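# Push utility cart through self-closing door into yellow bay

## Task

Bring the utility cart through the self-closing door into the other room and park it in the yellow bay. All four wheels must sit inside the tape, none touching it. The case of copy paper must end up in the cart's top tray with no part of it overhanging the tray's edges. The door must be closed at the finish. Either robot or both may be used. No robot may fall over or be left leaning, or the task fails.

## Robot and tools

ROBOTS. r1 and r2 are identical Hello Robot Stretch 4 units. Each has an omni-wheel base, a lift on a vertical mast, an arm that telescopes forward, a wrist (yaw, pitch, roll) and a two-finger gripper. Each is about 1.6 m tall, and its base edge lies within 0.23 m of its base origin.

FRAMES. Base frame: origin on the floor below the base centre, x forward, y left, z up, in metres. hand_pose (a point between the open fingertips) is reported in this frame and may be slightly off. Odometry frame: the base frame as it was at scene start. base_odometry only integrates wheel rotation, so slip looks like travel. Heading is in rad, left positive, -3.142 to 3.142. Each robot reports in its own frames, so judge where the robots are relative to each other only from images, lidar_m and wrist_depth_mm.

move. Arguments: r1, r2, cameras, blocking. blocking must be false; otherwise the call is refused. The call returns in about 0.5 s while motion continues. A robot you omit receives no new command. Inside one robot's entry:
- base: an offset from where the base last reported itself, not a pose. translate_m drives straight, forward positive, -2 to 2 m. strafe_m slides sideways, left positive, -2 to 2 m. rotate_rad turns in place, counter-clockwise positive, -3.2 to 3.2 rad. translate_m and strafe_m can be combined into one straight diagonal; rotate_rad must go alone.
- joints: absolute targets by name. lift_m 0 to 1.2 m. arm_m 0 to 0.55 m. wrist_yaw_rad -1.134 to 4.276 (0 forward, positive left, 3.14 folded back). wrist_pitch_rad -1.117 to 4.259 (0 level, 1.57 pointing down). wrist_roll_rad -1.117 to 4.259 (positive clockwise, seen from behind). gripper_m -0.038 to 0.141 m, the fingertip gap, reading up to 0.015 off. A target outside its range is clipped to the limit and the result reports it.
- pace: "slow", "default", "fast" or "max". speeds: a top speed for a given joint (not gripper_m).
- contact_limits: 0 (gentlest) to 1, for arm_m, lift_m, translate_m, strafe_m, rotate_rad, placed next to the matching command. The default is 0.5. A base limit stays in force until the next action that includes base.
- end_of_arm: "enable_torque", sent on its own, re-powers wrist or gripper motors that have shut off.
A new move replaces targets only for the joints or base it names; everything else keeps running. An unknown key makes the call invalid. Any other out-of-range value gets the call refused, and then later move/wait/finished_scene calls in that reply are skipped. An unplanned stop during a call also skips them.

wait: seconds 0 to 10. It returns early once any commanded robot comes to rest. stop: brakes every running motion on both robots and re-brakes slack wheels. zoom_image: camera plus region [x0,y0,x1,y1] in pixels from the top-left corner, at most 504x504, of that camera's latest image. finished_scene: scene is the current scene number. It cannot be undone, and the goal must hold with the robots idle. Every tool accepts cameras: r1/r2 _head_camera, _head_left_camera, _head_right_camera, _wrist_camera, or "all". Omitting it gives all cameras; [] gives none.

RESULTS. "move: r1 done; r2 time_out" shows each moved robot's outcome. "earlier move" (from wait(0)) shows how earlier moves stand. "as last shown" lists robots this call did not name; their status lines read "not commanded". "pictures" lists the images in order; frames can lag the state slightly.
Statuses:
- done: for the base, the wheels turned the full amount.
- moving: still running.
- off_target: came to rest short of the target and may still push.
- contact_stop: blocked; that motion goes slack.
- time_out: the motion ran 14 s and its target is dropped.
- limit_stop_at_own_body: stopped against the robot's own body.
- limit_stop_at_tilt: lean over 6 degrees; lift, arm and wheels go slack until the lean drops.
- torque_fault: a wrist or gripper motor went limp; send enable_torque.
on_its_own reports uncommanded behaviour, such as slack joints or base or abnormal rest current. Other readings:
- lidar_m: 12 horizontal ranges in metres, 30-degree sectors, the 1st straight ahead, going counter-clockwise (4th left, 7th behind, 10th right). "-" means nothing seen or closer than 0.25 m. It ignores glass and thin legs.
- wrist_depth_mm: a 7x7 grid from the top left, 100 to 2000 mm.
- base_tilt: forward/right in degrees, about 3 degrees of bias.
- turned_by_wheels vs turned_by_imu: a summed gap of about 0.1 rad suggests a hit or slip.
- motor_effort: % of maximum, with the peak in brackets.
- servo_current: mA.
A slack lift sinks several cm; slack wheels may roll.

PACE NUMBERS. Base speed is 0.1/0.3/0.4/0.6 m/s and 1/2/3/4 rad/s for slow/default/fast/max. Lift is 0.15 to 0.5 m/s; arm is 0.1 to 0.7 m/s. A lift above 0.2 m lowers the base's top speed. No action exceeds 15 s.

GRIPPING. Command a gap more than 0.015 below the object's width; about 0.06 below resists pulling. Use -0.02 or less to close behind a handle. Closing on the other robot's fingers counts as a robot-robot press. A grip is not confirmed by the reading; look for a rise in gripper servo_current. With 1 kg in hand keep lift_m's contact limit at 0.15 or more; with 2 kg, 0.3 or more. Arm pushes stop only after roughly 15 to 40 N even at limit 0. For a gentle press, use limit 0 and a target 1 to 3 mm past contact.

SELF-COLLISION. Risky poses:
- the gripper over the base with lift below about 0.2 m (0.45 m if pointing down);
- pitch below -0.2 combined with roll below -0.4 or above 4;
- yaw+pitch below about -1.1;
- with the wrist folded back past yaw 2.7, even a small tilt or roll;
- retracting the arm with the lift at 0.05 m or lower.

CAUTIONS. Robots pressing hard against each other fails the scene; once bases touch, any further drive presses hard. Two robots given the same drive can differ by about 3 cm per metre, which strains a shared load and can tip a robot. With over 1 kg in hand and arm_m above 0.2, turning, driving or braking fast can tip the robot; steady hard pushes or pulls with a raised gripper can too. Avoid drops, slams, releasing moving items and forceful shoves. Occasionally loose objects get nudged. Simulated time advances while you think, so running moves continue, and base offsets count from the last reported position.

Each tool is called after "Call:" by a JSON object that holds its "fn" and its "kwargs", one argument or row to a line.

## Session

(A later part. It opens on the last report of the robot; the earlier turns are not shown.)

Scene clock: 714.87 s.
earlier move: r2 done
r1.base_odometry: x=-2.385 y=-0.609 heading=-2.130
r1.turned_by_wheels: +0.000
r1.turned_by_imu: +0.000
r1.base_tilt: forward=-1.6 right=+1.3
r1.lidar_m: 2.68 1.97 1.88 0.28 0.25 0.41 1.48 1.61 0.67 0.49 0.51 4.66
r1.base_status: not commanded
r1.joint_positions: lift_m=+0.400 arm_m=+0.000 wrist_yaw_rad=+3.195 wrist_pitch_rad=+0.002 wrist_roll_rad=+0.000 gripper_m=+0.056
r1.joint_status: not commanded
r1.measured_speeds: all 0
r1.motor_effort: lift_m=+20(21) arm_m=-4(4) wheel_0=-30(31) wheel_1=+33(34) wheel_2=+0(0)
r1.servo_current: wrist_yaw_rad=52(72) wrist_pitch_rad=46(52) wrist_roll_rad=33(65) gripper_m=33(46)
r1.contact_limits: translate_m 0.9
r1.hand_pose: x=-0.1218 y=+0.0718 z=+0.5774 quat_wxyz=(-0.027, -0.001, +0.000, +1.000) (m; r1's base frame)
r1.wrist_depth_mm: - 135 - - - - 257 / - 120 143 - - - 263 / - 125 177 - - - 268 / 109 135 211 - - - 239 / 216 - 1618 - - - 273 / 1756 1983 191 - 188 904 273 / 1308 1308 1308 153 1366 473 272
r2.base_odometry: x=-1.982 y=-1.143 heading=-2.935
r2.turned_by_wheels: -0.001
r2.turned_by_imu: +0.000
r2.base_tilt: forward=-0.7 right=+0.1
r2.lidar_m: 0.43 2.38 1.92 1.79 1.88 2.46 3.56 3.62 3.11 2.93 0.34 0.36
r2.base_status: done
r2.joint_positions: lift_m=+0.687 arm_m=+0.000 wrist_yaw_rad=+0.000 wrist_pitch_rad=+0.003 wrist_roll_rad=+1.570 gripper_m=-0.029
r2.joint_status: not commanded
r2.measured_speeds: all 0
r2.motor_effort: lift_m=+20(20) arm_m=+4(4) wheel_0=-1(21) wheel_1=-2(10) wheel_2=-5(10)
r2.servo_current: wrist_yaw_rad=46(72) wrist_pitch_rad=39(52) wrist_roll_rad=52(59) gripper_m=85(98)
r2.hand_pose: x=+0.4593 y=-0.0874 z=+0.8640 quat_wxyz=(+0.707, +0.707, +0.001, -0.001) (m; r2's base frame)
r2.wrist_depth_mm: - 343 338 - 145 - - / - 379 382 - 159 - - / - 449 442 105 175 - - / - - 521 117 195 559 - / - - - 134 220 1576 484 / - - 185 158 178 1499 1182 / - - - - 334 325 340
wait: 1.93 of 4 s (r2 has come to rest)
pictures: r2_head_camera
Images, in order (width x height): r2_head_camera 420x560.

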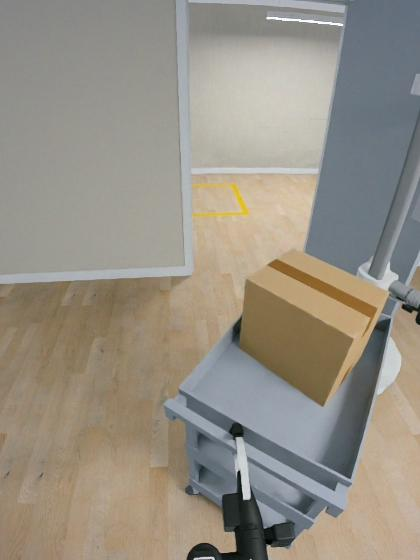

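Call:
{"fn": "move", "kwargs": {
  "blocking": false,
  "r2": {"base":{"translate_m":-0.22,"strafe_m":-0.16}},
  "cameras": []
}}

Call:
{"fn": "wait", "kwargs": {
  "seconds": 4,
  "cameras": ["r2_head_camera"]
}}

Scene clock: 724.77 s.
move: r2 moving
r1: as last shown
r1.lidar_m: 2.68 1.94 1.87 0.31 0.25 0.40 1.50 1.63 0.69 0.51 0.50 4.65
r1.motor_effort: lift_m=+21(21) arm_m=-3(4) wheel_0=-30(31) wheel_1=+33(33) wheel_2=+0(0)
r1.servo_current: wrist_yaw_rad=33(72) wrist_pitch_rad=39(52) wrist_roll_rad=46(46) gripper_m=46(46)
r1.contact_limits: translate_m 0.9
r1.wrist_depth_mm: - 135 - - - - 257 / - 120 143 - - - 262 / - 125 176 - - - 267 / 109 135 211 - - - 240 / 215 - 1576 - - - 272 / 1863 1983 191 - 187 904 274 / 1336 1336 1336 153 1366 469 272
r2.base_odometry: x=-1.959 y=-1.118 heading=-2.934
r2.turned_by_wheels: +0.001
r2.turned_by_imu: +0.001
r2.base_tilt: forward=-0.7 right=+0.1
r2.lidar_m: 0.45 2.38 1.93 1.81 1.90 2.53 3.55 3.59 3.08 2.92 0.38 0.35
r2.base_status: translate_m moving; strafe_m moving
r2.joint_positions: lift_m=+0.687 arm_m=+0.000 wrist_yaw_rad=+0.003 wrist_pitch_rad=+0.003 wrist_roll_rad=+1.570 gripper_m=-0.029
r2.joint_status: not commanded
r2.measured_speeds: translate_m=-0.108 strafe_m=-0.079 rotate_rad=-0.001 lift_m=+0.000 arm_m=+0.000 wrist_yaw_rad=+0.004 wrist_pitch_rad=+0.000 wrist_roll_rad=+0.000
r2.motor_effort: lift_m=+20(20) arm_m=+3(4) wheel_0=+3(7) wheel_1=-11(13) wheel_2=+17(17)
r2.servo_current: wrist_yaw_rad=52(52) wrist_pitch_rad=39(46) wrist_roll_rad=52(52) gripper_m=85(91)
r2.hand_pose: x=+0.4595 y=-0.0866 z=+0.8640 quat_wxyz=(+0.707, +0.707, +0.002, +0.000) (m; r2's base frame)
r2.wrist_depth_mm: - 343 340 - 147 - - / - 379 382 - 161 - - / - 449 436 109 177 - - / - - 512 121 197 1576 - / - - - 136 220 1618 492 / - - 186 159 178 1464 1182 / - - - - 330 327 342
pictures: none
No camera images: "cameras" was empty.

Scene clock: 726.57 s.
earlier move: r2 done
r1.base_odometry: x=-2.385 y=-0.609 heading=-2.130
r1.turned_by_wheels: +0.000
r1.turned_by_imu: +0.000
r1.base_tilt: forward=-1.6 right=+1.3
r1.lidar_m: 2.69 1.95 1.86 0.31 0.25 0.44 1.49 1.57 2.85 0.55 0.55 4.65
r1.base_status: not commanded
r1.joint_positions: lift_m=+0.400 arm_m=+0.000 wrist_yaw_rad=+3.195 wrist_pitch_rad=+0.002 wrist_roll_rad=+0.000 gripper_m=+0.056
r1.joint_status: not commanded
r1.measured_speeds: all 0
r1.motor_effort: lift_m=+21(21) arm_m=-4(4) wheel_0=-30(31) wheel_1=+33(33) wheel_2=+0(0)
r1.servo_current: wrist_yaw_rad=52(72) wrist_pitch_rad=39(52) wrist_roll_rad=52(59) gripper_m=39(52)
r1.contact_limits: translate_m 0.9
r1.hand_pose: x=-0.1218 y=+0.0718 z=+0.5774 quat_wxyz=(-0.027, -0.001, +0.000, +1.000) (m; r1's base frame)
r1.wrist_depth_mm: - 135 - - - - 257 / - 121 143 - - - 263 / - 125 177 - - - 270 / 109 135 211 - - - 239 / 214 - 1661 - - - 276 / 1756 1921 191 - 187 904 274 / 1308 1336 1336 153 1397 466 272
r2.base_odometry: x=-1.800 y=-0.941 heading=-2.935
r2.turned_by_wheels: -0.001
r2.turned_by_imu: -0.001
r2.base_tilt: forward=-0.7 right=+0.0
r2.lidar_m: 0.42 2.58 2.03 1.95 2.03 2.70 3.33 3.37 2.94 2.78 2.84 0.42
r2.base_status: done
r2.joint_positions: lift_m=+0.687 arm_m=+0.000 wrist_yaw_rad=-0.002 wrist_pitch_rad=+0.003 wrist_roll_rad=+1.570 gripper_m=-0.029
r2.joint_status: not commanded
r2.measured_speeds: all 0
r2.motor_effort: lift_m=+20(20) arm_m=-2(4) wheel_0=+0(7) wheel_1=-3(14) wheel_2=+4(18)
r2.servo_current: wrist_yaw_rad=39(59) wrist_pitch_rad=46(52) wrist_roll_rad=46(59) gripper_m=85(91)
r2.hand_pose: x=+0.4591 y=-0.0881 z=+0.8640 quat_wxyz=(+0.707, +0.707, +0.000, -0.002) (m; r2's base frame)
r2.wrist_depth_mm: - 1182 1160 141 196 - - / - 394 394 147 204 - - / - 424 424 151 211 - - / - 466 452 159 220 842 - / - - 492 165 227 - - / - - 186 171 178 1499 496 / - - - - - 1618 1098
wait: 1.80 of 4 s (r2 has come to rest)
pictures: r2_head_camera
Images, in order (width x height): r2_head_camera 420x560.

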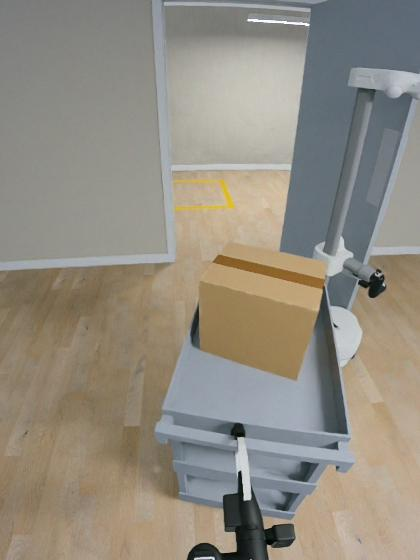

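Call:
{"fn": "move", "kwargs": {
  "blocking": false,
  "r2": {"base":{"translate_m":-0.1,"strafe_m":-0.15}},
  "cameras": []
}}

Call:
{"fn": "wait", "kwargs": {
  "seconds": 4,
  "cameras": ["r2_head_camera","r2_wrist_camera"]
}}

Scene clock: 734.90 s.
move: r2 moving
r1: as last shown
r1.lidar_m: 2.67 1.94 1.87 0.29 0.25 0.42 1.49 1.59 2.86 0.58 0.54 4.65
r1.motor_effort: lift_m=+21(21) arm_m=-4(4) wheel_0=-30(30) wheel_1=+33(33) wheel_2=+0(0)
r1.servo_current: wrist_yaw_rad=59(72) wrist_pitch_rad=39(52) wrist_roll_rad=39(59) gripper_m=39(46)
r1.contact_limits: translate_m 0.9
r1.wrist_depth_mm: - 135 - - - - 257 / - 120 143 - - - 264 / - 125 177 - - - 267 / 109 135 211 - - - 238 / 214 - 1618 - - - 274 / 1863 1921 192 - 187 904 274 / 1308 1336 1336 153 1397 469 272
r2.base_odometry: x=-1.788 y=-0.912 heading=-2.934
r2.turned_by_wheels: +0.001
r2.turned_by_imu: +0.001
r2.base_tilt: forward=-0.7 right=+0.0
r2.lidar_m: 0.42 2.63 2.11 1.96 2.05 2.71 3.31 3.38 2.90 2.76 2.85 0.42
r2.base_status: translate_m moving; strafe_m moving
r2.joint_positions: lift_m=+0.687 arm_m=+0.000 wrist_yaw_rad=+0.002 wrist_pitch_rad=+0.003 wrist_roll_rad=+1.570 gripper_m=-0.029
r2.joint_status: not commanded
r2.measured_speeds: translate_m=-0.068 strafe_m=-0.100 rotate_rad=+0.005 lift_m=+0.000 arm_m=+0.000 wrist_yaw_rad=+0.029 wrist_pitch_rad=+0.000 wrist_roll_rad=+0.000
r2.motor_effort: lift_m=+20(20) arm_m=-3(4) wheel_0=+4(7) wheel_1=-11(13) wheel_2=+12(13)
r2.servo_current: wrist_yaw_rad=26(46) wrist_pitch_rad=39(46) wrist_roll_rad=46(59) gripper_m=85(85)
r2.hand_pose: x=+0.4594 y=-0.0870 z=+0.8640 quat_wxyz=(+0.707, +0.707, +0.002, -0.001) (m; r2's base frame)
r2.wrist_depth_mm: - 1160 1160 141 196 - - / - 397 394 146 204 - - / - 424 421 151 211 - - / - 462 455 159 220 831 - / - - 484 164 226 - - / - - 185 171 178 1499 500 / - - - - - 1537 1118
pictures: none
No camera images: "cameras" was empty.

Scene clock: 736.40 s.
earlier move: r2 done
r1.base_odometry: x=-2.385 y=-0.609 heading=-2.130
r1.turned_by_wheels: +0.000
r1.turned_by_imu: +0.000
r1.base_tilt: forward=-1.6 right=+1.3
r1.lidar_m: 2.69 1.97 1.88 0.31 0.25 0.42 1.47 1.59 2.87 0.60 0.54 4.65
r1.base_status: not commanded
r1.joint_positions: lift_m=+0.400 arm_m=+0.000 wrist_yaw_rad=+3.195 wrist_pitch_rad=+0.002 wrist_roll_rad=+0.000 gripper_m=+0.056
r1.joint_status: not commanded
r1.measured_speeds: all 0
r1.motor_effort: lift_m=+20(21) arm_m=-4(4) wheel_0=-30(31) wheel_1=+33(33) wheel_2=+0(0)
r1.servo_current: wrist_yaw_rad=46(72) wrist_pitch_rad=46(52) wrist_roll_rad=33(59) gripper_m=39(46)
r1.contact_limits: translate_m 0.9
r1.hand_pose: x=-0.1218 y=+0.0718 z=+0.5774 quat_wxyz=(-0.027, -0.001, +0.000, +1.000) (m; r1's base frame)
r1.wrist_depth_mm: - 135 - - - - 256 / - 121 143 - - - 262 / - 125 177 - - - 267 / 109 135 211 - - - 240 / 216 - 1708 - - - 273 / 1756 1921 192 - 188 904 272 / 1308 1336 1308 153 1366 466 271
r2.base_odometry: x=-1.733 y=-0.774 heading=-2.934
r2.turned_by_wheels: +0.000
r2.turned_by_imu: +0.000
r2.base_tilt: forward=-0.6 right=+0.1
r2.lidar_m: 0.39 0.41 2.21 2.10 2.19 2.90 3.21 3.28 2.80 2.64 2.71 0.44
r2.base_status: done
r2.joint_positions: lift_m=+0.687 arm_m=+0.000 wrist_yaw_rad=+0.004 wrist_pitch_rad=+0.003 wrist_roll_rad=+1.570 gripper_m=-0.029
r2.joint_status: not commanded
r2.measured_speeds: all 0
r2.motor_effort: lift_m=+20(20) arm_m=-4(4) wheel_0=+5(13) wheel_1=-3(13) wheel_2=+7(14)
r2.servo_current: wrist_yaw_rad=46(65) wrist_pitch_rad=46(46) wrist_roll_rad=46(59) gripper_m=85(91)
r2.hand_pose: x=+0.4597 y=-0.0862 z=+0.8640 quat_wxyz=(+0.707, +0.707, +0.003, +0.000) (m; r2's base frame)
r2.wrist_depth_mm: 1661 - 1499 168 229 1182 - / - - - 169 229 798 - / - 430 427 169 229 831 - / - 449 442 230 230 820 - / - 466 459 171 232 831 - / - - 185 171 178 - - / - - - - - 1464 -
wait: 1.50 of 4 s (r2 has come to rest)
pictures: r2_head_camera, r2_wrist_camera
Images, in order (width x height): r2_head_camera 420x560, r2_wrist_camera 616x392.

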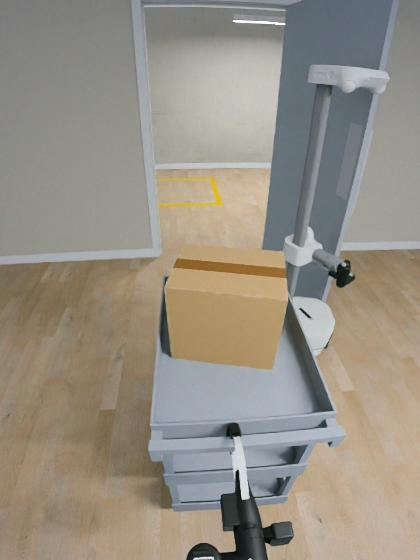

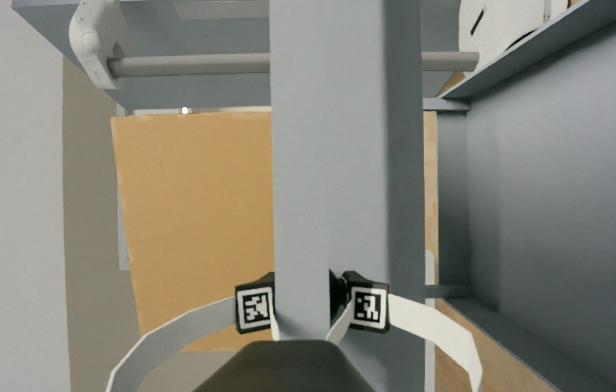

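Call:
{"fn": "move", "kwargs": {
  "blocking": false,
  "r2": {"base":{"translate_m":0.3,"strafe_m":-0.01}},
  "cameras": []
}}

Call:
{"fn": "wait", "kwargs": {
  "seconds": 4,
  "cameras": ["r2_head_camera","r2_wrist_camera"]
}}

Scene clock: 745.70 s.
move: r2 moving
r1: as last shown
r1.lidar_m: 2.67 1.96 1.85 0.30 0.25 0.45 1.47 1.64 2.85 0.56 0.56 4.65
r1.motor_effort: lift_m=+21(21) arm_m=-3(4) wheel_0=-30(30) wheel_1=+33(33) wheel_2=+0(0)
r1.servo_current: wrist_yaw_rad=52(59) wrist_pitch_rad=46(52) wrist_roll_rad=65(65) gripper_m=46(52)
r1.contact_limits: translate_m 0.9
r1.wrist_depth_mm: - 134 - - - - 257 / - 120 142 - - - 263 / - 125 177 - - - 267 / 109 136 211 - - - 237 / 215 - 1618 - - - 273 / 1756 1921 192 - 187 917 273 / 1336 1308 1336 154 1366 469 272
r2.base_odometry: x=-1.763 y=-0.779 heading=-2.934
r2.turned_by_wheels: +0.000
r2.turned_by_imu: +0.001
r2.base_tilt: forward=-0.7 right=+0.0
r2.lidar_m: 0.38 2.68 2.24 2.11 2.16 2.91 3.26 3.31 2.78 2.60 2.72 0.42
r2.base_status: translate_m moving; strafe_m moving
r2.joint_positions: lift_m=+0.687 arm_m=+0.000 wrist_yaw_rad=+0.000 wrist_pitch_rad=+0.003 wrist_roll_rad=+1.570 gripper_m=-0.029
r2.joint_status: not commanded
r2.measured_speeds: translate_m=+0.122 strafe_m=-0.003 rotate_rad=-0.001 lift_m=+0.000 arm_m=+0.000 wrist_yaw_rad=-0.017 wrist_pitch_rad=+0.000 wrist_roll_rad=+0.000
r2.motor_effort: lift_m=+20(20) arm_m=+4(4) wheel_0=+13(16) wheel_1=+8(10) wheel_2=-18(18)
r2.servo_current: wrist_yaw_rad=46(52) wrist_pitch_rad=39(46) wrist_roll_rad=52(59) gripper_m=85(91)
r2.hand_pose: x=+0.4593 y=-0.0874 z=+0.8640 quat_wxyz=(+0.707, +0.707, +0.001, -0.001) (m; r2's base frame)
r2.wrist_depth_mm: 1499 - - 171 232 1160 - / - - - 171 232 1160 - / - 433 433 170 230 831 - / - 445 442 231 230 842 - / - 462 459 169 229 831 - / - - 185 170 179 - - / - - 484 - 229 1464 -
pictures: none
No camera images: "cameras" was empty.

Scene clock: 747.70 s.
earlier move: r2 done
r1.base_odometry: x=-2.385 y=-0.609 heading=-2.130
r1.turned_by_wheels: +0.000
r1.turned_by_imu: +0.000
r1.base_tilt: forward=-1.6 right=+1.3
r1.lidar_m: 2.69 1.94 1.86 0.29 0.25 0.43 1.49 1.61 0.56 0.34 0.45 4.65
r1.base_status: not commanded
r1.joint_positions: lift_m=+0.400 arm_m=+0.000 wrist_yaw_rad=+3.195 wrist_pitch_rad=+0.002 wrist_roll_rad=+0.000 gripper_m=+0.056
r1.joint_status: not commanded
r1.measured_speeds: all 0
r1.motor_effort: lift_m=+20(21) arm_m=-4(4) wheel_0=-30(31) wheel_1=+33(33) wheel_2=+0(0)
r1.servo_current: wrist_yaw_rad=46(78) wrist_pitch_rad=39(52) wrist_roll_rad=46(65) gripper_m=39(52)
r1.contact_limits: translate_m 0.9
r1.hand_pose: x=-0.1218 y=+0.0718 z=+0.5774 quat_wxyz=(-0.027, -0.001, +0.000, +1.000) (m; r1's base frame)
r1.wrist_depth_mm: - 135 - - - - 257 / - 121 143 - - - 263 / - 125 177 - - - 267 / 109 136 211 - - - 239 / 215 - 1618 - - - 274 / 1756 1983 193 - 187 917 274 / 1308 1336 1308 153 1397 469 272
r2.base_odometry: x=-2.028 y=-0.826 heading=-2.934
r2.turned_by_wheels: +0.000
r2.turned_by_imu: -0.001
r2.base_tilt: forward=-0.7 right=+0.1
r2.lidar_m: 0.39 2.41 2.25 2.13 2.20 2.93 3.52 3.59 2.74 2.62 2.71 0.44
r2.base_status: done
r2.joint_positions: lift_m=+0.687 arm_m=+0.000 wrist_yaw_rad=-0.006 wrist_pitch_rad=+0.003 wrist_roll_rad=+1.570 gripper_m=-0.029
r2.joint_status: not commanded
r2.measured_speeds: all 0
r2.motor_effort: lift_m=+20(20) arm_m=+4(4) wheel_0=+0(16) wheel_1=+3(10) wheel_2=-4(22)
r2.servo_current: wrist_yaw_rad=46(65) wrist_pitch_rad=46(46) wrist_roll_rad=39(59) gripper_m=85(91)
r2.hand_pose: x=+0.4587 y=-0.0892 z=+0.8640 quat_wxyz=(+0.707, +0.707, -0.001, -0.003) (m; r2's base frame)
r2.wrist_depth_mm: - 976 1008 166 225 1008 - / - 1008 421 167 226 - - / - 430 427 168 228 842 - / - 449 445 229 229 842 - / - 473 462 170 231 831 - / - - 185 170 178 - - / - - - - 234 1499 500
wait: 2.00 of 4 s (r2 has come to rest)
pictures: r2_head_camera, r2_wrist_camera
Images, in order (width x height): r2_head_camera 420x560, r2_wrist_camera 616x392.

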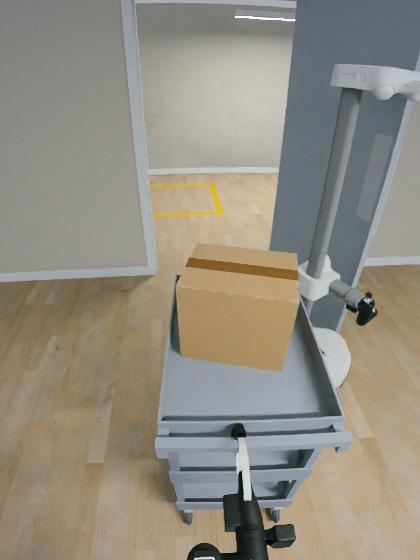

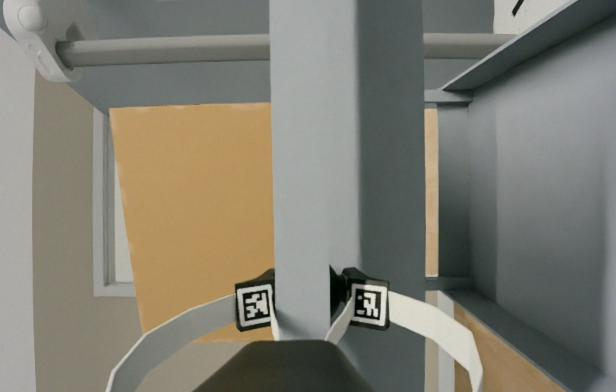

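Call:
{"fn": "move", "kwargs": {
  "blocking": false,
  "r2": {"base":{"translate_m":0.25,"strafe_m":-0.005}},
  "cameras": []
}}

Call:
{"fn": "wait", "kwargs": {
  "seconds": 4,
  "cameras": ["r2_head_camera","r2_wrist_camera"]
}}

Scene clock: 756.97 s.
move: r2 moving
r1: as last shown
r1.lidar_m: 2.68 1.94 1.87 0.34 0.25 0.44 1.50 1.62 0.47 0.34 0.46 4.65
r1.motor_effort: lift_m=+21(21) arm_m=-3(4) wheel_0=-30(30) wheel_1=+33(33) wheel_2=+0(0)
r1.servo_current: wrist_yaw_rad=65(65) wrist_pitch_rad=46(52) wrist_roll_rad=59(59) gripper_m=39(46)
r1.contact_limits: translate_m 0.9
r1.wrist_depth_mm: - 135 - - - - 257 / - 120 142 - - - 262 / - 125 177 - - - 267 / 109 135 211 - - - 239 / 215 - 1661 - - - 274 / 1808 1921 192 - 187 931 273 / 1308 1336 1308 153 1366 469 272
r2.base_odometry: x=-2.059 y=-0.832 heading=-2.934
r2.turned_by_wheels: +0.000
r2.turned_by_imu: +0.000
r2.base_tilt: forward=-0.7 right=+0.1
r2.lidar_m: 0.38 2.36 2.25 2.11 2.20 2.93 3.55 3.63 2.76 2.62 2.71 0.43
r2.base_status: translate_m moving; strafe_m moving
r2.joint_positions: lift_m=+0.687 arm_m=+0.000 wrist_yaw_rad=-0.006 wrist_pitch_rad=+0.003 wrist_roll_rad=+1.570 gripper_m=-0.029
r2.joint_status: not commanded
r2.measured_speeds: translate_m=+0.121 strafe_m=-0.002 rotate_rad=-0.003 lift_m=+0.000 arm_m=+0.000 wrist_yaw_rad=+0.000 wrist_pitch_rad=+0.000 wrist_roll_rad=+0.000
r2.motor_effort: lift_m=+20(20) arm_m=+4(4) wheel_0=+6(13) wheel_1=+7(9) wheel_2=-16(21)
r2.servo_current: wrist_yaw_rad=59(72) wrist_pitch_rad=39(46) wrist_roll_rad=33(52) gripper_m=85(91)
r2.hand_pose: x=+0.4587 y=-0.0892 z=+0.8640 quat_wxyz=(+0.707, +0.707, -0.001, -0.003) (m; r2's base frame)
r2.wrist_depth_mm: - 960 976 164 224 1008 - / - 991 - 165 225 741 - / - 427 427 167 227 820 - / - 452 445 227 228 820 - / - 466 462 169 230 - - / - - 185 170 179 - - / - - - - 233 1464 492
pictures: none
No camera images: "cameras" was empty.

Scene clock: 758.77 s.
earlier move: r2 done
r1.base_odometry: x=-2.385 y=-0.609 heading=-2.130
r1.turned_by_wheels: +0.000
r1.turned_by_imu: +0.000
r1.base_tilt: forward=-1.6 right=+1.3
r1.lidar_m: 2.68 1.95 1.86 0.28 0.25 0.45 1.48 1.58 0.25 0.26 0.42 4.67
r1.base_status: not commanded
r1.joint_positions: lift_m=+0.400 arm_m=+0.000 wrist_yaw_rad=+3.195 wrist_pitch_rad=+0.002 wrist_roll_rad=+0.000 gripper_m=+0.056
r1.joint_status: not commanded
r1.measured_speeds: all 0
r1.motor_effort: lift_m=+20(21) arm_m=-4(4) wheel_0=-30(31) wheel_1=+33(33) wheel_2=+0(0)
r1.servo_current: wrist_yaw_rad=46(65) wrist_pitch_rad=39(52) wrist_roll_rad=39(65) gripper_m=39(46)
r1.contact_limits: translate_m 0.9
r1.hand_pose: x=-0.1218 y=+0.0718 z=+0.5774 quat_wxyz=(-0.027, -0.001, +0.000, +1.000) (m; r1's base frame)
r1.wrist_depth_mm: - 135 - - - - 256 / - 121 142 - - - 262 / - 125 176 - - - 267 / 109 135 211 - - - 239 / 216 - 1618 - - - 274 / 1708 1921 193 - 187 917 273 / 1308 1281 1336 153 1336 469 272
r2.base_odometry: x=-2.274 y=-0.873 heading=-2.934
r2.turned_by_wheels: +0.000
r2.turned_by_imu: -0.001
r2.base_tilt: forward=-0.6 right=+0.1
r2.lidar_m: 0.40 2.13 2.23 2.14 2.22 2.95 3.82 3.84 2.73 2.60 1.22 0.42
r2.base_status: done
r2.joint_positions: lift_m=+0.687 arm_m=+0.000 wrist_yaw_rad=-0.006 wrist_pitch_rad=+0.003 wrist_roll_rad=+1.570 gripper_m=-0.029
r2.joint_status: not commanded
r2.measured_speeds: all 0
r2.motor_effort: lift_m=+20(20) arm_m=-3(4) wheel_0=+0(13) wheel_1=+2(9) wheel_2=-5(21)
r2.servo_current: wrist_yaw_rad=46(72) wrist_pitch_rad=39(46) wrist_roll_rad=46(65) gripper_m=91(91)
r2.hand_pose: x=+0.4588 y=-0.0892 z=+0.8640 quat_wxyz=(+0.707, +0.707, -0.001, -0.003) (m; r2's base frame)
r2.wrist_depth_mm: 759 759 768 154 211 - - / - 404 407 157 216 - - / 1921 427 424 160 220 820 - / 1808 452 445 164 224 831 - / 1756 - 477 168 229 - - / - 500 184 170 177 544 - / - - - - - 1499 473
wait: 1.80 of 4 s (r2 has come to rest)
pictures: r2_head_camera, r2_wrist_camera
Images, in order (width x height): r2_head_camera 420x560, r2_wrist_camera 616x392.

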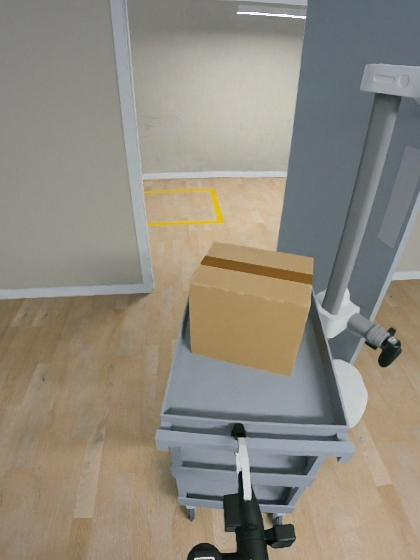

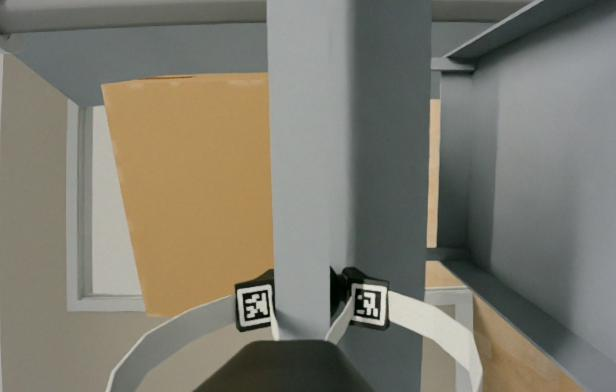

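Call:
{"fn": "move", "kwargs": {
  "blocking": false,
  "r2": {"base":{"translate_m":0.3}},
  "cameras": []
}}

Call:
{"fn": "wait", "kwargs": {
  "seconds": 4,
  "cameras": ["r2_head_camera","r2_wrist_camera"]
}}

Scene clock: 766.73 s.
move: r2 moving
r1: as last shown
r1.lidar_m: 2.68 1.96 1.88 0.32 0.25 0.42 1.46 0.26 0.25 0.26 0.43 4.66
r1.motor_effort: lift_m=+20(21) arm_m=-3(4) wheel_0=-29(30) wheel_1=+33(33) wheel_2=+0(0)
r1.servo_current: wrist_yaw_rad=59(59) wrist_pitch_rad=46(46) wrist_roll_rad=52(65) gripper_m=39(46)
r1.contact_limits: translate_m 0.9
r1.wrist_depth_mm: - 135 - - - - 257 / - 121 142 - - - 264 / - 125 177 - - - 267 / 109 136 211 - - - 238 / 215 - 1618 - - - 273 / 1756 1863 192 - 187 917 273 / 1281 1308 1308 153 1336 473 273
r2.base_odometry: x=-2.304 y=-0.879 heading=-2.934
r2.turned_by_wheels: +0.000
r2.turned_by_imu: +0.000
r2.base_tilt: forward=-0.7 right=+0.1
r2.lidar_m: 0.38 2.11 2.28 2.15 2.23 2.93 3.84 3.88 2.75 2.58 1.05 0.41
r2.base_status: translate_m moving
r2.joint_positions: lift_m=+0.687 arm_m=+0.000 wrist_yaw_rad=-0.006 wrist_pitch_rad=+0.003 wrist_roll_rad=+1.570 gripper_m=-0.029
r2.joint_status: not commanded
r2.measured_speeds: translate_m=+0.120 strafe_m=+0.001 rotate_rad=-0.002 lift_m=+0.000 arm_m=+0.000 wrist_yaw_rad=+0.000 wrist_pitch_rad=+0.000 wrist_roll_rad=+0.000
r2.motor_effort: lift_m=+20(20) arm_m=+4(4) wheel_0=+5(9) wheel_1=+8(9) wheel_2=-17(19)
r2.servo_current: wrist_yaw_rad=39(65) wrist_pitch_rad=46(46) wrist_roll_rad=52(59) gripper_m=85(85)
r2.hand_pose: x=+0.4587 y=-0.0892 z=+0.8640 quat_wxyz=(+0.707, +0.707, -0.001, -0.003) (m; r2's base frame)
r2.wrist_depth_mm: - - 750 152 208 - - / - 407 410 156 213 - - / - 427 421 158 217 809 - / - 459 445 163 223 820 - / - - 477 167 228 - - / - 500 184 170 179 539 - / - - - - - 1464 477
pictures: none
No camera images: "cameras" was empty.

Scene clock: 768.73 s.
earlier move: r2 done
r1.base_odometry: x=-2.385 y=-0.609 heading=-2.130
r1.turned_by_wheels: +0.000
r1.turned_by_imu: +0.000
r1.base_tilt: forward=-1.6 right=+1.3
r1.lidar_m: 2.69 1.95 1.84 0.29 0.25 0.42 0.25 0.25 0.25 0.26 0.73 4.67
r1.base_status: not commanded
r1.joint_positions: lift_m=+0.400 arm_m=+0.000 wrist_yaw_rad=+3.195 wrist_pitch_rad=+0.002 wrist_roll_rad=+0.000 gripper_m=+0.056
r1.joint_status: not commanded
r1.measured_speeds: all 0
r1.motor_effort: lift_m=+21(21) arm_m=-4(4) wheel_0=-30(31) wheel_1=+33(33) wheel_2=+0(0)
r1.servo_current: wrist_yaw_rad=46(72) wrist_pitch_rad=39(52) wrist_roll_rad=65(78) gripper_m=39(52)
r1.contact_limits: translate_m 0.9
r1.hand_pose: x=-0.1218 y=+0.0718 z=+0.5774 quat_wxyz=(-0.027, -0.001, +0.000, +1.000) (m; r1's base frame)
r1.wrist_depth_mm: - 134 424 - - - 256 / - 120 142 - - - 263 / - 125 176 - - - 266 / 109 136 199 - - - 239 / 137 741 436 - - - 273 / 223 - 192 - 188 917 273 / - 151 402 153 1366 469 272
r2.base_odometry: x=-2.567 y=-0.934 heading=-2.934
r2.turned_by_wheels: +0.000
r2.turned_by_imu: -0.001
r2.base_tilt: forward=-0.7 right=+0.1
r2.lidar_m: 0.41 1.83 2.26 2.15 2.23 2.89 4.12 3.84 2.71 2.58 0.48 0.40
r2.base_status: done
r2.joint_positions: lift_m=+0.687 arm_m=+0.000 wrist_yaw_rad=-0.006 wrist_pitch_rad=+0.003 wrist_roll_rad=+1.570 gripper_m=-0.029
r2.joint_status: not commanded
r2.measured_speeds: all 0
r2.motor_effort: lift_m=+20(20) arm_m=+4(4) wheel_0=+0(12) wheel_1=+3(9) wheel_2=-3(19)
r2.servo_current: wrist_yaw_rad=52(65) wrist_pitch_rad=39(46) wrist_roll_rad=46(59) gripper_m=85(91)
r2.hand_pose: x=+0.4587 y=-0.0892 z=+0.8640 quat_wxyz=(+0.707, +0.707, -0.001, -0.003) (m; r2's base frame)
r2.wrist_depth_mm: - 373 433 136 192 - - / 1618 389 394 142 200 768 - / 1661 427 424 147 208 - - / 1618 469 459 156 217 - - / - - 496 163 227 - - / 1576 - 184 169 179 1537 496 / - - - - - 132 1160
wait: 2.00 of 4 s (r2 has come to rest)
pictures: r2_head_camera, r2_wrist_camera
Images, in order (width x height): r2_head_camera 420x560, r2_wrist_camera 616x392.

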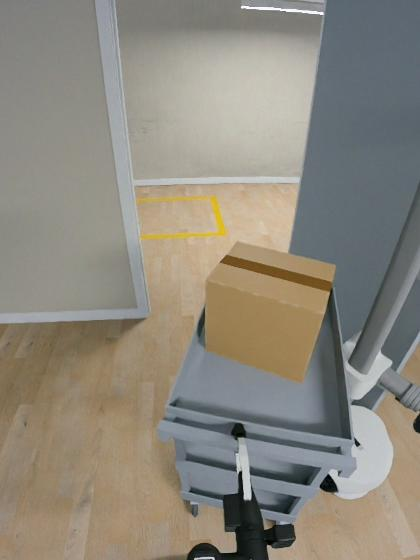

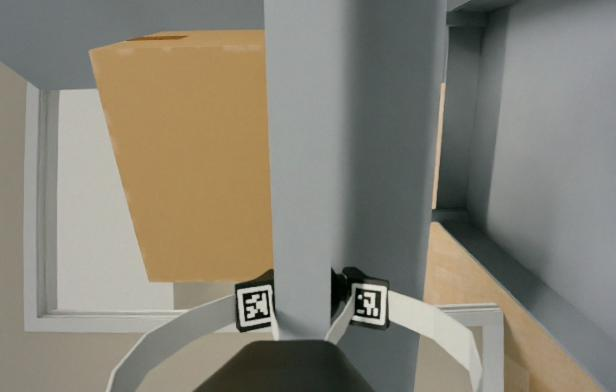

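Call:
{"fn": "move", "kwargs": {
  "blocking": false,
  "r2": {"base":{"translate_m":0.12,"strafe_m":-0.09}},
  "cameras": []
}}

Call:
{"fn": "wait", "kwargs": {
  "seconds": 4,
  "cameras": ["r2_head_camera","r2_wrist_camera","r2_head_right_camera"]
}}

Scene clock: 779.80 s.
move: r2 moving
r1: as last shown
r1.lidar_m: 2.66 1.95 1.86 0.31 0.25 0.44 0.25 0.25 0.25 0.27 0.70 4.65
r1.motor_effort: lift_m=+21(21) arm_m=-3(4) wheel_0=-30(30) wheel_1=+33(33) wheel_2=+0(0)
r1.servo_current: wrist_yaw_rad=39(72) wrist_pitch_rad=46(46) wrist_roll_rad=52(59) gripper_m=39(46)
r1.contact_limits: translate_m 0.9
r1.wrist_depth_mm: - 135 264 - - - 256 / - 120 147 - - - 262 / - 125 177 - - - 266 / 109 135 216 - - - 240 / 137 778 452 - - - 274 / 223 - 194 - 187 917 273 / - 150 449 143 1366 469 272
r2.base_odometry: x=-2.598 y=-0.920 heading=-2.934
r2.turned_by_wheels: +0.000
r2.turned_by_imu: +0.001
r2.base_tilt: forward=-0.7 right=+0.1
r2.lidar_m: 0.43 1.82 2.28 2.17 2.24 2.98 4.17 3.81 2.72 2.58 0.69 0.40
r2.base_status: translate_m moving; strafe_m moving
r2.joint_positions: lift_m=+0.687 arm_m=+0.000 wrist_yaw_rad=+0.001 wrist_pitch_rad=+0.003 wrist_roll_rad=+1.570 gripper_m=-0.029
r2.joint_status: not commanded
r2.measured_speeds: translate_m=+0.106 strafe_m=-0.080 rotate_rad=+0.002 lift_m=+0.000 arm_m=+0.000 wrist_yaw_rad=+0.036 wrist_pitch_rad=+0.000 wrist_roll_rad=+0.000
r2.motor_effort: lift_m=+20(20) arm_m=+4(4) wheel_0=+14(15) wheel_1=-5(6) wheel_2=-12(17)
r2.servo_current: wrist_yaw_rad=46(65) wrist_pitch_rad=39(46) wrist_roll_rad=46(52) gripper_m=85(91)
r2.hand_pose: x=+0.4593 y=-0.0872 z=+0.8640 quat_wxyz=(+0.707, +0.707, +0.001, -0.001) (m; r2's base frame)
r2.wrist_depth_mm: - 387 379 131 186 - - / - 384 389 136 194 - - / - 424 424 142 205 - - / - 477 455 150 216 - - / - - 500 160 224 - - / - - 186 168 179 1397 492 / - - - - - - 1160
pictures: none
No camera images: "cameras" was empty.

Scene clock: 781.07 s.
earlier move: r2 done
r1.base_odometry: x=-2.385 y=-0.609 heading=-2.130
r1.turned_by_wheels: +0.000
r1.turned_by_imu: +0.000
r1.base_tilt: forward=-1.6 right=+1.3
r1.lidar_m: 2.69 1.96 1.85 0.31 0.25 0.41 0.25 0.26 0.25 0.25 0.61 4.66
r1.base_status: not commanded
r1.joint_positions: lift_m=+0.400 arm_m=+0.000 wrist_yaw_rad=+3.195 wrist_pitch_rad=+0.002 wrist_roll_rad=+0.000 gripper_m=+0.056
r1.joint_status: not commanded
r1.measured_speeds: all 0
r1.motor_effort: lift_m=+20(21) arm_m=-4(4) wheel_0=-30(30) wheel_1=+33(33) wheel_2=+0(0)
r1.servo_current: wrist_yaw_rad=46(72) wrist_pitch_rad=46(46) wrist_roll_rad=46(65) gripper_m=39(46)
r1.contact_limits: translate_m 0.9
r1.hand_pose: x=-0.1218 y=+0.0718 z=+0.5774 quat_wxyz=(-0.027, -0.001, +0.000, +1.000) (m; r1's base frame)
r1.wrist_depth_mm: - 135 - - - - 257 / - 120 143 525 - - 263 / - 125 176 - - - 268 / 109 136 211 - - - 238 / 137 - 842 535 - - 273 / 224 - 190 - 188 904 273 / - 150 820 143 1366 473 272
r2.base_odometry: x=-2.703 y=-0.871 heading=-2.935
r2.turned_by_wheels: +0.000
r2.turned_by_imu: +0.001
r2.base_tilt: forward=-0.7 right=+0.1
r2.lidar_m: 0.39 1.71 2.27 2.25 2.33 3.07 - 3.72 2.66 2.51 0.59 0.40
r2.base_status: done
r2.joint_positions: lift_m=+0.687 arm_m=+0.000 wrist_yaw_rad=+0.004 wrist_pitch_rad=+0.003 wrist_roll_rad=+1.570 gripper_m=-0.029
r2.joint_status: not commanded
r2.measured_speeds: all 0
r2.motor_effort: lift_m=+20(20) arm_m=-4(4) wheel_0=+3(21) wheel_1=-5(7) wheel_2=-2(17)
r2.servo_current: wrist_yaw_rad=52(65) wrist_pitch_rad=46(52) wrist_roll_rad=33(52) gripper_m=85(91)
r2.hand_pose: x=+0.4596 y=-0.0863 z=+0.8640 quat_wxyz=(+0.707, +0.707, +0.003, +0.000) (m; r2's base frame)
r2.wrist_depth_mm: - - - 139 195 - - / - 394 397 145 202 750 - / - 421 415 150 209 - - / - 462 449 156 218 831 - / - - 488 164 227 - - / - - 185 170 179 1618 500 / - - - - - 1397 1118
wait: 1.27 of 4 s (r2 has come to rest)
pictures: r2_head_camera, r2_head_right_camera, r2_wrist_camera
Images, in order (width x height): r2_head_camera 420x560, r2_head_right_camera 420x672, r2_wrist_camera 616x392.

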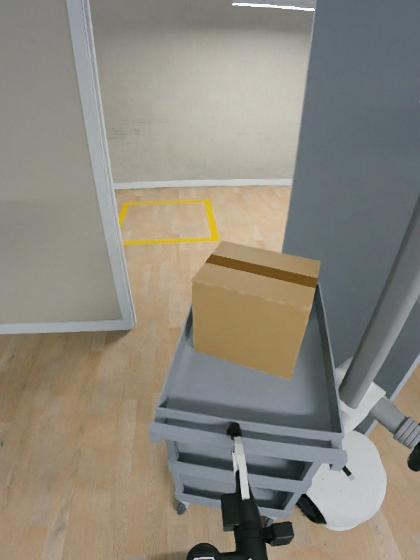

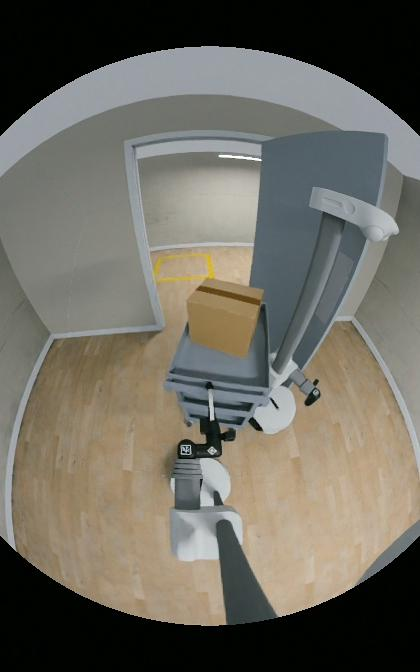

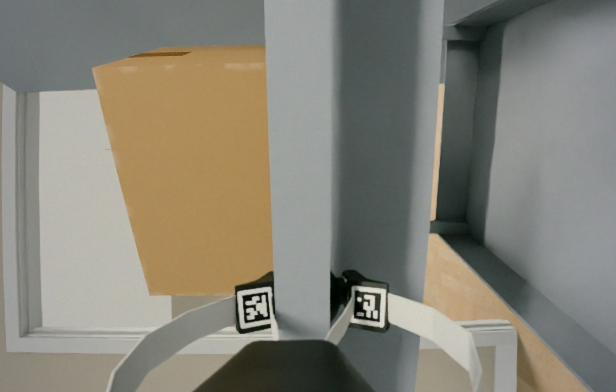

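Call:
{"fn": "move", "kwargs": {
  "blocking": false,
  "r2": {"base":{"translate_m":-0.28,"strafe_m":0.05}},
  "cameras": []
}}

Call:
{"fn": "wait", "kwargs": {
  "seconds": 4,
  "cameras": ["r2_head_right_camera","r2_wrist_camera"]
}}

Scene clock: 799.23 s.
move: r2 moving
r1: as last shown
r1.base_tilt: forward=-1.5 right=+1.3
r1.lidar_m: 2.68 1.97 1.87 0.29 0.25 0.44 0.25 0.25 0.25 0.25 0.64 4.62
r1.motor_effort: lift_m=+21(21) arm_m=-4(4) wheel_0=-30(31) wheel_1=+33(33) wheel_2=+0(0)
r1.servo_current: wrist_yaw_rad=52(59) wrist_pitch_rad=39(52) wrist_roll_rad=39(52) gripper_m=39(52)
r1.contact_limits: translate_m 0.9
r1.wrist_depth_mm: - 135 - - - - 256 / - 120 143 517 - - 264 / - 125 177 - - - 267 / 109 135 211 - - - 240 / 137 - 831 - - - 273 / 224 - 190 530 187 904 274 / - 151 820 143 1366 469 272
r2.base_odometry: x=-2.672 y=-0.870 heading=-2.934
r2.turned_by_wheels: +0.000
r2.turned_by_imu: +0.001
r2.base_tilt: forward=-0.6 right=+0.1
r2.lidar_m: 0.41 1.72 2.33 2.22 2.33 3.07 - 3.73 2.65 2.49 0.63 0.42
r2.base_status: translate_m moving; strafe_m moving
r2.joint_positions: lift_m=+0.687 arm_m=+0.000 wrist_yaw_rad=+0.004 wrist_pitch_rad=+0.003 wrist_roll_rad=+1.570 gripper_m=-0.029
r2.joint_status: not commanded
r2.measured_speeds: translate_m=-0.120 strafe_m=+0.023 rotate_rad=-0.002 lift_m=+0.000 arm_m=+0.000 wrist_yaw_rad=+0.000 wrist_pitch_rad=+0.000 wrist_roll_rad=+0.000
r2.motor_effort: lift_m=+20(20) arm_m=-4(4) wheel_0=-7(12) wheel_1=-7(9) wheel_2=+18(18)
r2.servo_current: wrist_yaw_rad=46(59) wrist_pitch_rad=46(46) wrist_roll_rad=46(59) gripper_m=85(91)
r2.hand_pose: x=+0.4596 y=-0.0863 z=+0.8640 quat_wxyz=(+0.707, +0.707, +0.003, +0.000) (m; r2's base frame)
r2.wrist_depth_mm: - - - 138 195 - - / - 394 389 143 202 750 - / - 418 421 149 210 - - / - 466 452 157 218 - - / - - 488 164 227 - - / - - 185 170 179 1464 500 / - - - - - 1366 1118
pictures: none
No camera images: "cameras" was empty.

Scene clock: 801.13 s.
earlier move: r2 done
r1.base_odometry: x=-2.385 y=-0.609 heading=-2.130
r1.turned_by_wheels: +0.000
r1.turned_by_imu: +0.000
r1.base_tilt: forward=-1.6 right=+1.3
r1.lidar_m: 2.67 1.95 1.87 0.27 0.25 0.44 1.49 0.25 0.25 0.25 0.39 4.68
r1.base_status: not commanded
r1.joint_positions: lift_m=+0.400 arm_m=+0.000 wrist_yaw_rad=+3.195 wrist_pitch_rad=+0.002 wrist_roll_rad=+0.000 gripper_m=+0.056
r1.joint_status: not commanded
r1.measured_speeds: all 0
r1.motor_effort: lift_m=+20(21) arm_m=-4(4) wheel_0=-30(31) wheel_1=+33(33) wheel_2=+0(0)
r1.servo_current: wrist_yaw_rad=39(65) wrist_pitch_rad=39(52) wrist_roll_rad=39(72) gripper_m=39(52)
r1.contact_limits: translate_m 0.9
r1.hand_pose: x=-0.1218 y=+0.0718 z=+0.5774 quat_wxyz=(-0.027, -0.001, +0.000, +1.000) (m; r1's base frame)
r1.wrist_depth_mm: - 134 - - - - 256 / - 120 143 - - - 264 / - 125 177 - - - 268 / 109 135 211 - - - 240 / 215 413 1661 - - - 272 / 223 407 192 - 187 904 273 / - 151 1308 153 1366 469 272
r2.base_odometry: x=-2.419 y=-0.863 heading=-2.935
r2.turned_by_wheels: -0.001
r2.turned_by_imu: -0.001
r2.base_tilt: forward=-0.7 right=+0.1
r2.lidar_m: 0.38 1.99 2.32 2.18 2.26 2.96 3.97 3.81 2.73 2.57 0.88 0.41
r2.base_status: done
r2.joint_positions: lift_m=+0.687 arm_m=+0.000 wrist_yaw_rad=-0.005 wrist_pitch_rad=+0.003 wrist_roll_rad=+1.570 gripper_m=-0.029
r2.joint_status: not commanded
r2.measured_speeds: all 0
r2.motor_effort: lift_m=+20(20) arm_m=-4(4) wheel_0=-7(17) wheel_1=-4(10) wheel_2=+2(19)
r2.servo_current: wrist_yaw_rad=52(59) wrist_pitch_rad=33(46) wrist_roll_rad=59(59) gripper_m=85(91)
r2.hand_pose: x=+0.4589 y=-0.0889 z=+0.8640 quat_wxyz=(+0.707, +0.707, -0.001, -0.003) (m; r2's base frame)
r2.wrist_depth_mm: - - - 161 219 - - / - - 415 163 222 750 - / - 427 427 165 225 820 - / - 452 445 167 227 820 - / - 469 469 169 231 - - / - 496 185 171 177 - - / - - - - 236 530 488
wait: 1.90 of 4 s (r2 has come to rest)
pictures: r2_head_right_camera, r2_wrist_camera
Images, in order (width x height): r2_head_right_camera 420x672, r2_wrist_camera 616x392.

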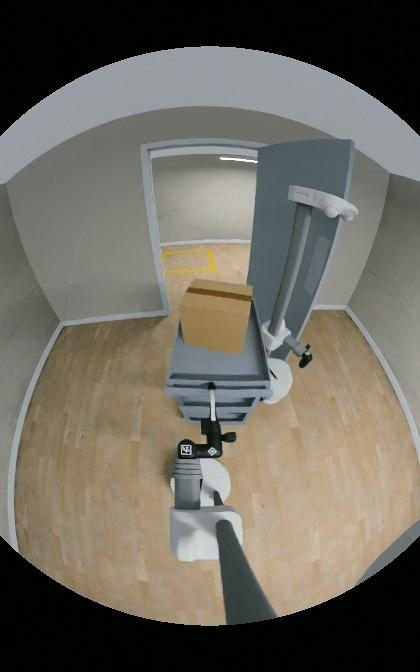

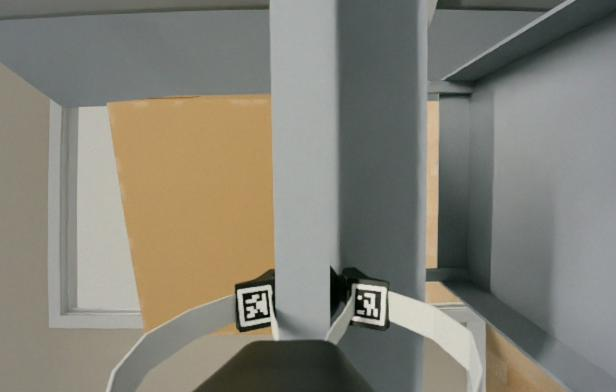

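Call:
{"fn": "move", "kwargs": {
  "blocking": false,
  "r2": {"base":{"translate_m":0.4,"strafe_m":-0.02}},
  "cameras": []
}}

Call:
{"fn": "wait", "kwargs": {
  "seconds": 4,
  "cameras": ["r2_head_right_camera","r2_head_camera"]
}}

Scene clock: 810.43 s.
move: r2 moving
r1: as last shown
r1.lidar_m: 2.67 1.96 1.86 0.31 0.25 0.42 0.30 0.25 0.25 0.26 0.38 4.66
r1.motor_effort: lift_m=+20(21) arm_m=-4(4) wheel_0=-29(30) wheel_1=+33(33) wheel_2=+0(0)
r1.servo_current: wrist_yaw_rad=52(52) wrist_pitch_rad=39(46) wrist_roll_rad=39(59) gripper_m=39(46)
r1.contact_limits: translate_m 0.9
r1.wrist_depth_mm: - 135 - - - - 257 / - 120 143 - - - 262 / - 125 176 - - - 267 / 109 135 211 - - - 239 / 214 433 1661 - - - 274 / 224 - 191 - 187 917 274 / - 151 1308 154 1366 473 273
r2.base_odometry: x=-2.450 y=-0.867 heading=-2.936
r2.turned_by_wheels: +0.000
r2.turned_by_imu: +0.000
r2.base_tilt: forward=-0.7 right=+0.0
r2.lidar_m: 0.39 1.98 2.32 2.17 2.25 2.99 3.98 3.83 2.70 2.56 0.88 0.41
r2.base_status: translate_m moving; strafe_m moving
r2.joint_positions: lift_m=+0.687 arm_m=+0.000 wrist_yaw_rad=-0.006 wrist_pitch_rad=+0.003 wrist_roll_rad=+1.570 gripper_m=-0.029
r2.joint_status: not commanded
r2.measured_speeds: translate_m=+0.122 strafe_m=-0.007 rotate_rad=+0.004 lift_m=+0.000 arm_m=+0.000 wrist_yaw_rad=-0.001 wrist_pitch_rad=+0.000 wrist_roll_rad=+0.000
r2.motor_effort: lift_m=+20(20) arm_m=+4(4) wheel_0=+8(10) wheel_1=+7(8) wheel_2=-22(22)
r2.servo_current: wrist_yaw_rad=52(65) wrist_pitch_rad=39(46) wrist_roll_rad=46(59) gripper_m=85(91)
r2.hand_pose: x=+0.4587 y=-0.0892 z=+0.8640 quat_wxyz=(+0.707, +0.707, -0.001, -0.003) (m; r2's base frame)
r2.wrist_depth_mm: - - - 160 219 - - / - - - 162 221 778 - / - 427 424 164 224 820 - / - 452 442 166 227 820 - / - 473 469 168 229 - - / 1756 492 185 169 179 - - / - - - - 233 1366 496
pictures: none
No camera images: "cameras" was empty.

Scene clock: 812.77 s.
earlier move: r2 done
r1.base_odometry: x=-2.385 y=-0.609 heading=-2.130
r1.turned_by_wheels: +0.000
r1.turned_by_imu: +0.000
r1.base_tilt: forward=-1.6 right=+1.3
r1.lidar_m: 2.65 1.96 1.87 0.30 0.25 0.42 0.27 0.25 0.25 0.31 0.63 4.65
r1.base_status: not commanded
r1.joint_positions: lift_m=+0.400 arm_m=+0.000 wrist_yaw_rad=+3.195 wrist_pitch_rad=+0.002 wrist_roll_rad=+0.000 gripper_m=+0.056
r1.joint_status: not commanded
r1.measured_speeds: all 0
r1.motor_effort: lift_m=+21(21) arm_m=-4(4) wheel_0=-30(31) wheel_1=+33(33) wheel_2=+0(0)
r1.servo_current: wrist_yaw_rad=59(65) wrist_pitch_rad=46(46) wrist_roll_rad=46(65) gripper_m=39(52)
r1.contact_limits: translate_m 0.9
r1.hand_pose: x=-0.1218 y=+0.0718 z=+0.5774 quat_wxyz=(-0.027, -0.001, +0.000, +1.000) (m; r1's base frame)
r1.wrist_depth_mm: - 135 - - - - 257 / - 121 142 564 - - 264 / - 125 176 - - - 268 / 109 136 211 - - - 238 / 137 - 917 - - - 273 / 223 - 190 - 187 904 276 / - 151 931 143 1281 466 272
r2.base_odometry: x=-2.815 y=-0.925 heading=-2.935
r2.turned_by_wheels: +0.001
r2.turned_by_imu: +0.002
r2.base_tilt: forward=-0.7 right=+0.0
r2.lidar_m: 0.41 1.58 2.14 2.23 2.28 3.03 - 3.77 2.66 2.53 0.55 0.39
r2.base_status: done
r2.joint_positions: lift_m=+0.687 arm_m=+0.000 wrist_yaw_rad=+0.003 wrist_pitch_rad=+0.003 wrist_roll_rad=+1.570 gripper_m=-0.029
r2.joint_status: not commanded
r2.measured_speeds: all 0
r2.motor_effort: lift_m=+20(20) arm_m=+4(4) wheel_0=+4(15) wheel_1=+5(10) wheel_2=-3(23)
r2.servo_current: wrist_yaw_rad=46(65) wrist_pitch_rad=39(52) wrist_roll_rad=52(59) gripper_m=85(91)
r2.hand_pose: x=+0.4596 y=-0.0864 z=+0.8640 quat_wxyz=(+0.707, +0.707, +0.002, +0.000) (m; r2's base frame)
r2.wrist_depth_mm: - 384 430 131 185 - - / - 384 384 136 193 - - / - 421 421 142 205 - - / - 469 455 150 216 - - / - - 500 160 225 - - / - - 185 168 179 1537 504 / - - - - - - 1160
wait: 2.33 of 4 s (r2 has come to rest)
pictures: r2_head_camera, r2_head_right_camera
Images, in order (width x height): r2_head_camera 420x560, r2_head_right_camera 420x672.

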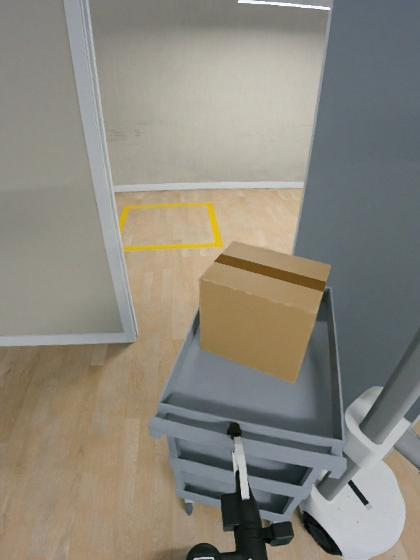

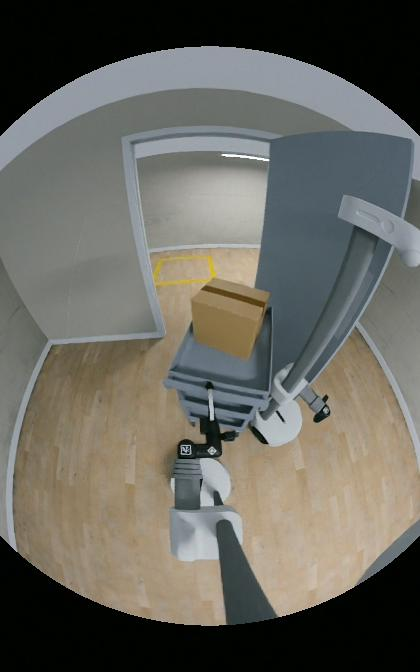

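Call:
{"fn": "move", "kwargs": {
  "blocking": false,
  "r2": {"base":{"translate_m":-0.1},"joints":{"wrist_yaw_rad":-0.35},"speeds":{"wrist_yaw_rad":0.4}},
  "cameras": []
}}

Call:
{"fn": "wait", "kwargs": {
  "seconds": 4,
  "cameras": ["r2_head_right_camera","r2_head_camera"]
}}

Scene clock: 826.93 s.
move: r2 moving
r1: as last shown
r1.lidar_m: 2.67 1.93 1.86 0.32 0.25 0.44 0.25 0.25 0.25 0.25 0.65 4.66
r1.motor_effort: lift_m=+21(21) arm_m=-3(4) wheel_0=-30(31) wheel_1=+33(33) wheel_2=+0(0)
r1.servo_current: wrist_yaw_rad=46(72) wrist_pitch_rad=39(46) wrist_roll_rad=39(65) gripper_m=46(46)
r1.contact_limits: translate_m 0.9
r1.wrist_depth_mm: - 135 - - - - 257 / - 120 143 564 - - 263 / - 125 177 - - - 267 / 109 135 211 - - - 239 / 137 - 904 - - - 273 / 223 - 190 - 187 917 273 / - 141 891 143 1281 469 273
r2.base_odometry: x=-2.784 y=-0.919 heading=-2.934
r2.turned_by_wheels: +0.000
r2.turned_by_imu: +0.001
r2.base_tilt: forward=-0.6 right=+0.1
r2.lidar_m: 0.41 1.63 2.17 2.22 2.30 3.04 - 3.74 2.65 2.52 0.47 0.41
r2.base_status: translate_m moving
r2.joint_positions: lift_m=+0.687 arm_m=+0.000 wrist_yaw_rad=-0.143 wrist_pitch_rad=+0.003 wrist_roll_rad=+1.570 gripper_m=-0.029
r2.joint_status: wrist_yaw_rad moving
r2.measured_speeds: translate_m=-0.120 strafe_m=-0.002 rotate_rad=+0.001 lift_m=+0.000 arm_m=+0.000 wrist_yaw_rad=-0.418 wrist_pitch_rad=+0.000 wrist_roll_rad=+0.000
r2.motor_effort: lift_m=+20(20) arm_m=-4(4) wheel_0=-10(10) wheel_1=-8(8) wheel_2=+20(21)
r2.servo_current: wrist_yaw_rad=221(286) wrist_pitch_rad=39(46) wrist_roll_rad=46(52) gripper_m=78(91)
r2.hand_pose: x=+0.4439 y=-0.1276 z=+0.8640 quat_wxyz=(+0.706, +0.705, -0.049, -0.052) (m; r2's base frame)
r2.wrist_depth_mm: - - - 154 211 - - / - 415 407 157 216 778 - / - 421 418 160 220 809 - / - 452 445 164 224 820 - / - 480 469 168 229 - - / - - 185 171 178 - - / - - - - - 1464 477
pictures: none
No camera images: "cameras" was empty.

Scene clock: 828.03 s.
earlier move: r2 done
r1.base_odometry: x=-2.384 y=-0.609 heading=-2.130
r1.turned_by_wheels: +0.000
r1.turned_by_imu: +0.001
r1.base_tilt: forward=-1.6 right=+1.3
r1.lidar_m: 2.66 1.95 1.85 0.30 0.25 0.43 0.29 0.25 0.25 0.25 0.64 4.67
r1.base_status: not commanded
r1.joint_positions: lift_m=+0.400 arm_m=+0.000 wrist_yaw_rad=+3.195 wrist_pitch_rad=+0.002 wrist_roll_rad=+0.000 gripper_m=+0.056
r1.joint_status: not commanded
r1.measured_speeds: all 0
r1.motor_effort: lift_m=+21(21) arm_m=-2(4) wheel_0=-20(31) wheel_1=+17(33) wheel_2=+4(13)
r1.servo_current: wrist_yaw_rad=52(72) wrist_pitch_rad=39(52) wrist_roll_rad=39(65) gripper_m=39(52)
r1.contact_limits: translate_m 0.9
r1.hand_pose: x=-0.1218 y=+0.0718 z=+0.5774 quat_wxyz=(-0.027, -0.001, +0.000, +1.000) (m; r1's base frame)
r1.wrist_depth_mm: - 135 270 - - - 252 / - 122 145 - - - 256 / - 121 190 - - - 262 / 110 136 204 - - - 265 / 137 842 1661 - - - 268 / 216 - 190 1983 187 866 271 / - 150 1336 153 1397 455 266
r2.base_odometry: x=-2.717 y=-0.904 heading=-2.935
r2.turned_by_wheels: -0.001
r2.turned_by_imu: +0.000
r2.base_tilt: forward=-0.6 right=+0.1
r2.lidar_m: 0.34 1.68 2.26 2.22 2.31 3.03 - 3.75 2.66 2.52 0.53 0.41
r2.base_status: done
r2.joint_positions: lift_m=+0.687 arm_m=+0.000 wrist_yaw_rad=-0.343 wrist_pitch_rad=+0.003 wrist_roll_rad=+1.570 gripper_m=-0.029
r2.joint_status: all done
r2.measured_speeds: all 0
r2.motor_effort: lift_m=+20(20) arm_m=-4(4) wheel_0=-1(10) wheel_1=-3(10) wheel_2=+2(21)
r2.servo_current: wrist_yaw_rad=59(423) wrist_pitch_rad=46(52) wrist_roll_rad=39(52) gripper_m=85(91)
r2.hand_pose: x=+0.4132 y=-0.1792 z=+0.8640 quat_wxyz=(+0.697, +0.697, -0.119, -0.122) (m; r2's base frame)
r2.wrist_depth_mm: 439 439 445 227 306 315 314 / 462 469 - 211 282 462 - / - - - 200 264 - - / - 452 459 189 251 - - / - 452 445 181 238 831 - / - 439 184 170 179 - - / - 433 433 - 220 - -
wait: 1.10 of 4 s (r2 has come to rest)
pictures: r2_head_camera, r2_head_right_camera
Images, in order (width x height): r2_head_camera 420x560, r2_head_right_camera 420x672.

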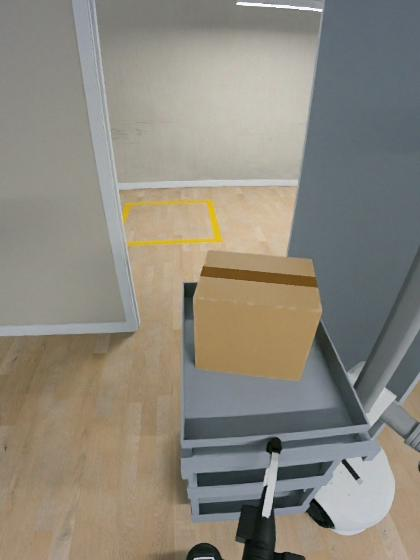

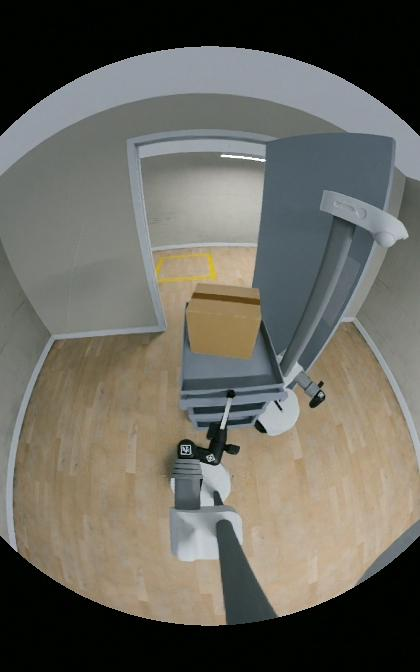

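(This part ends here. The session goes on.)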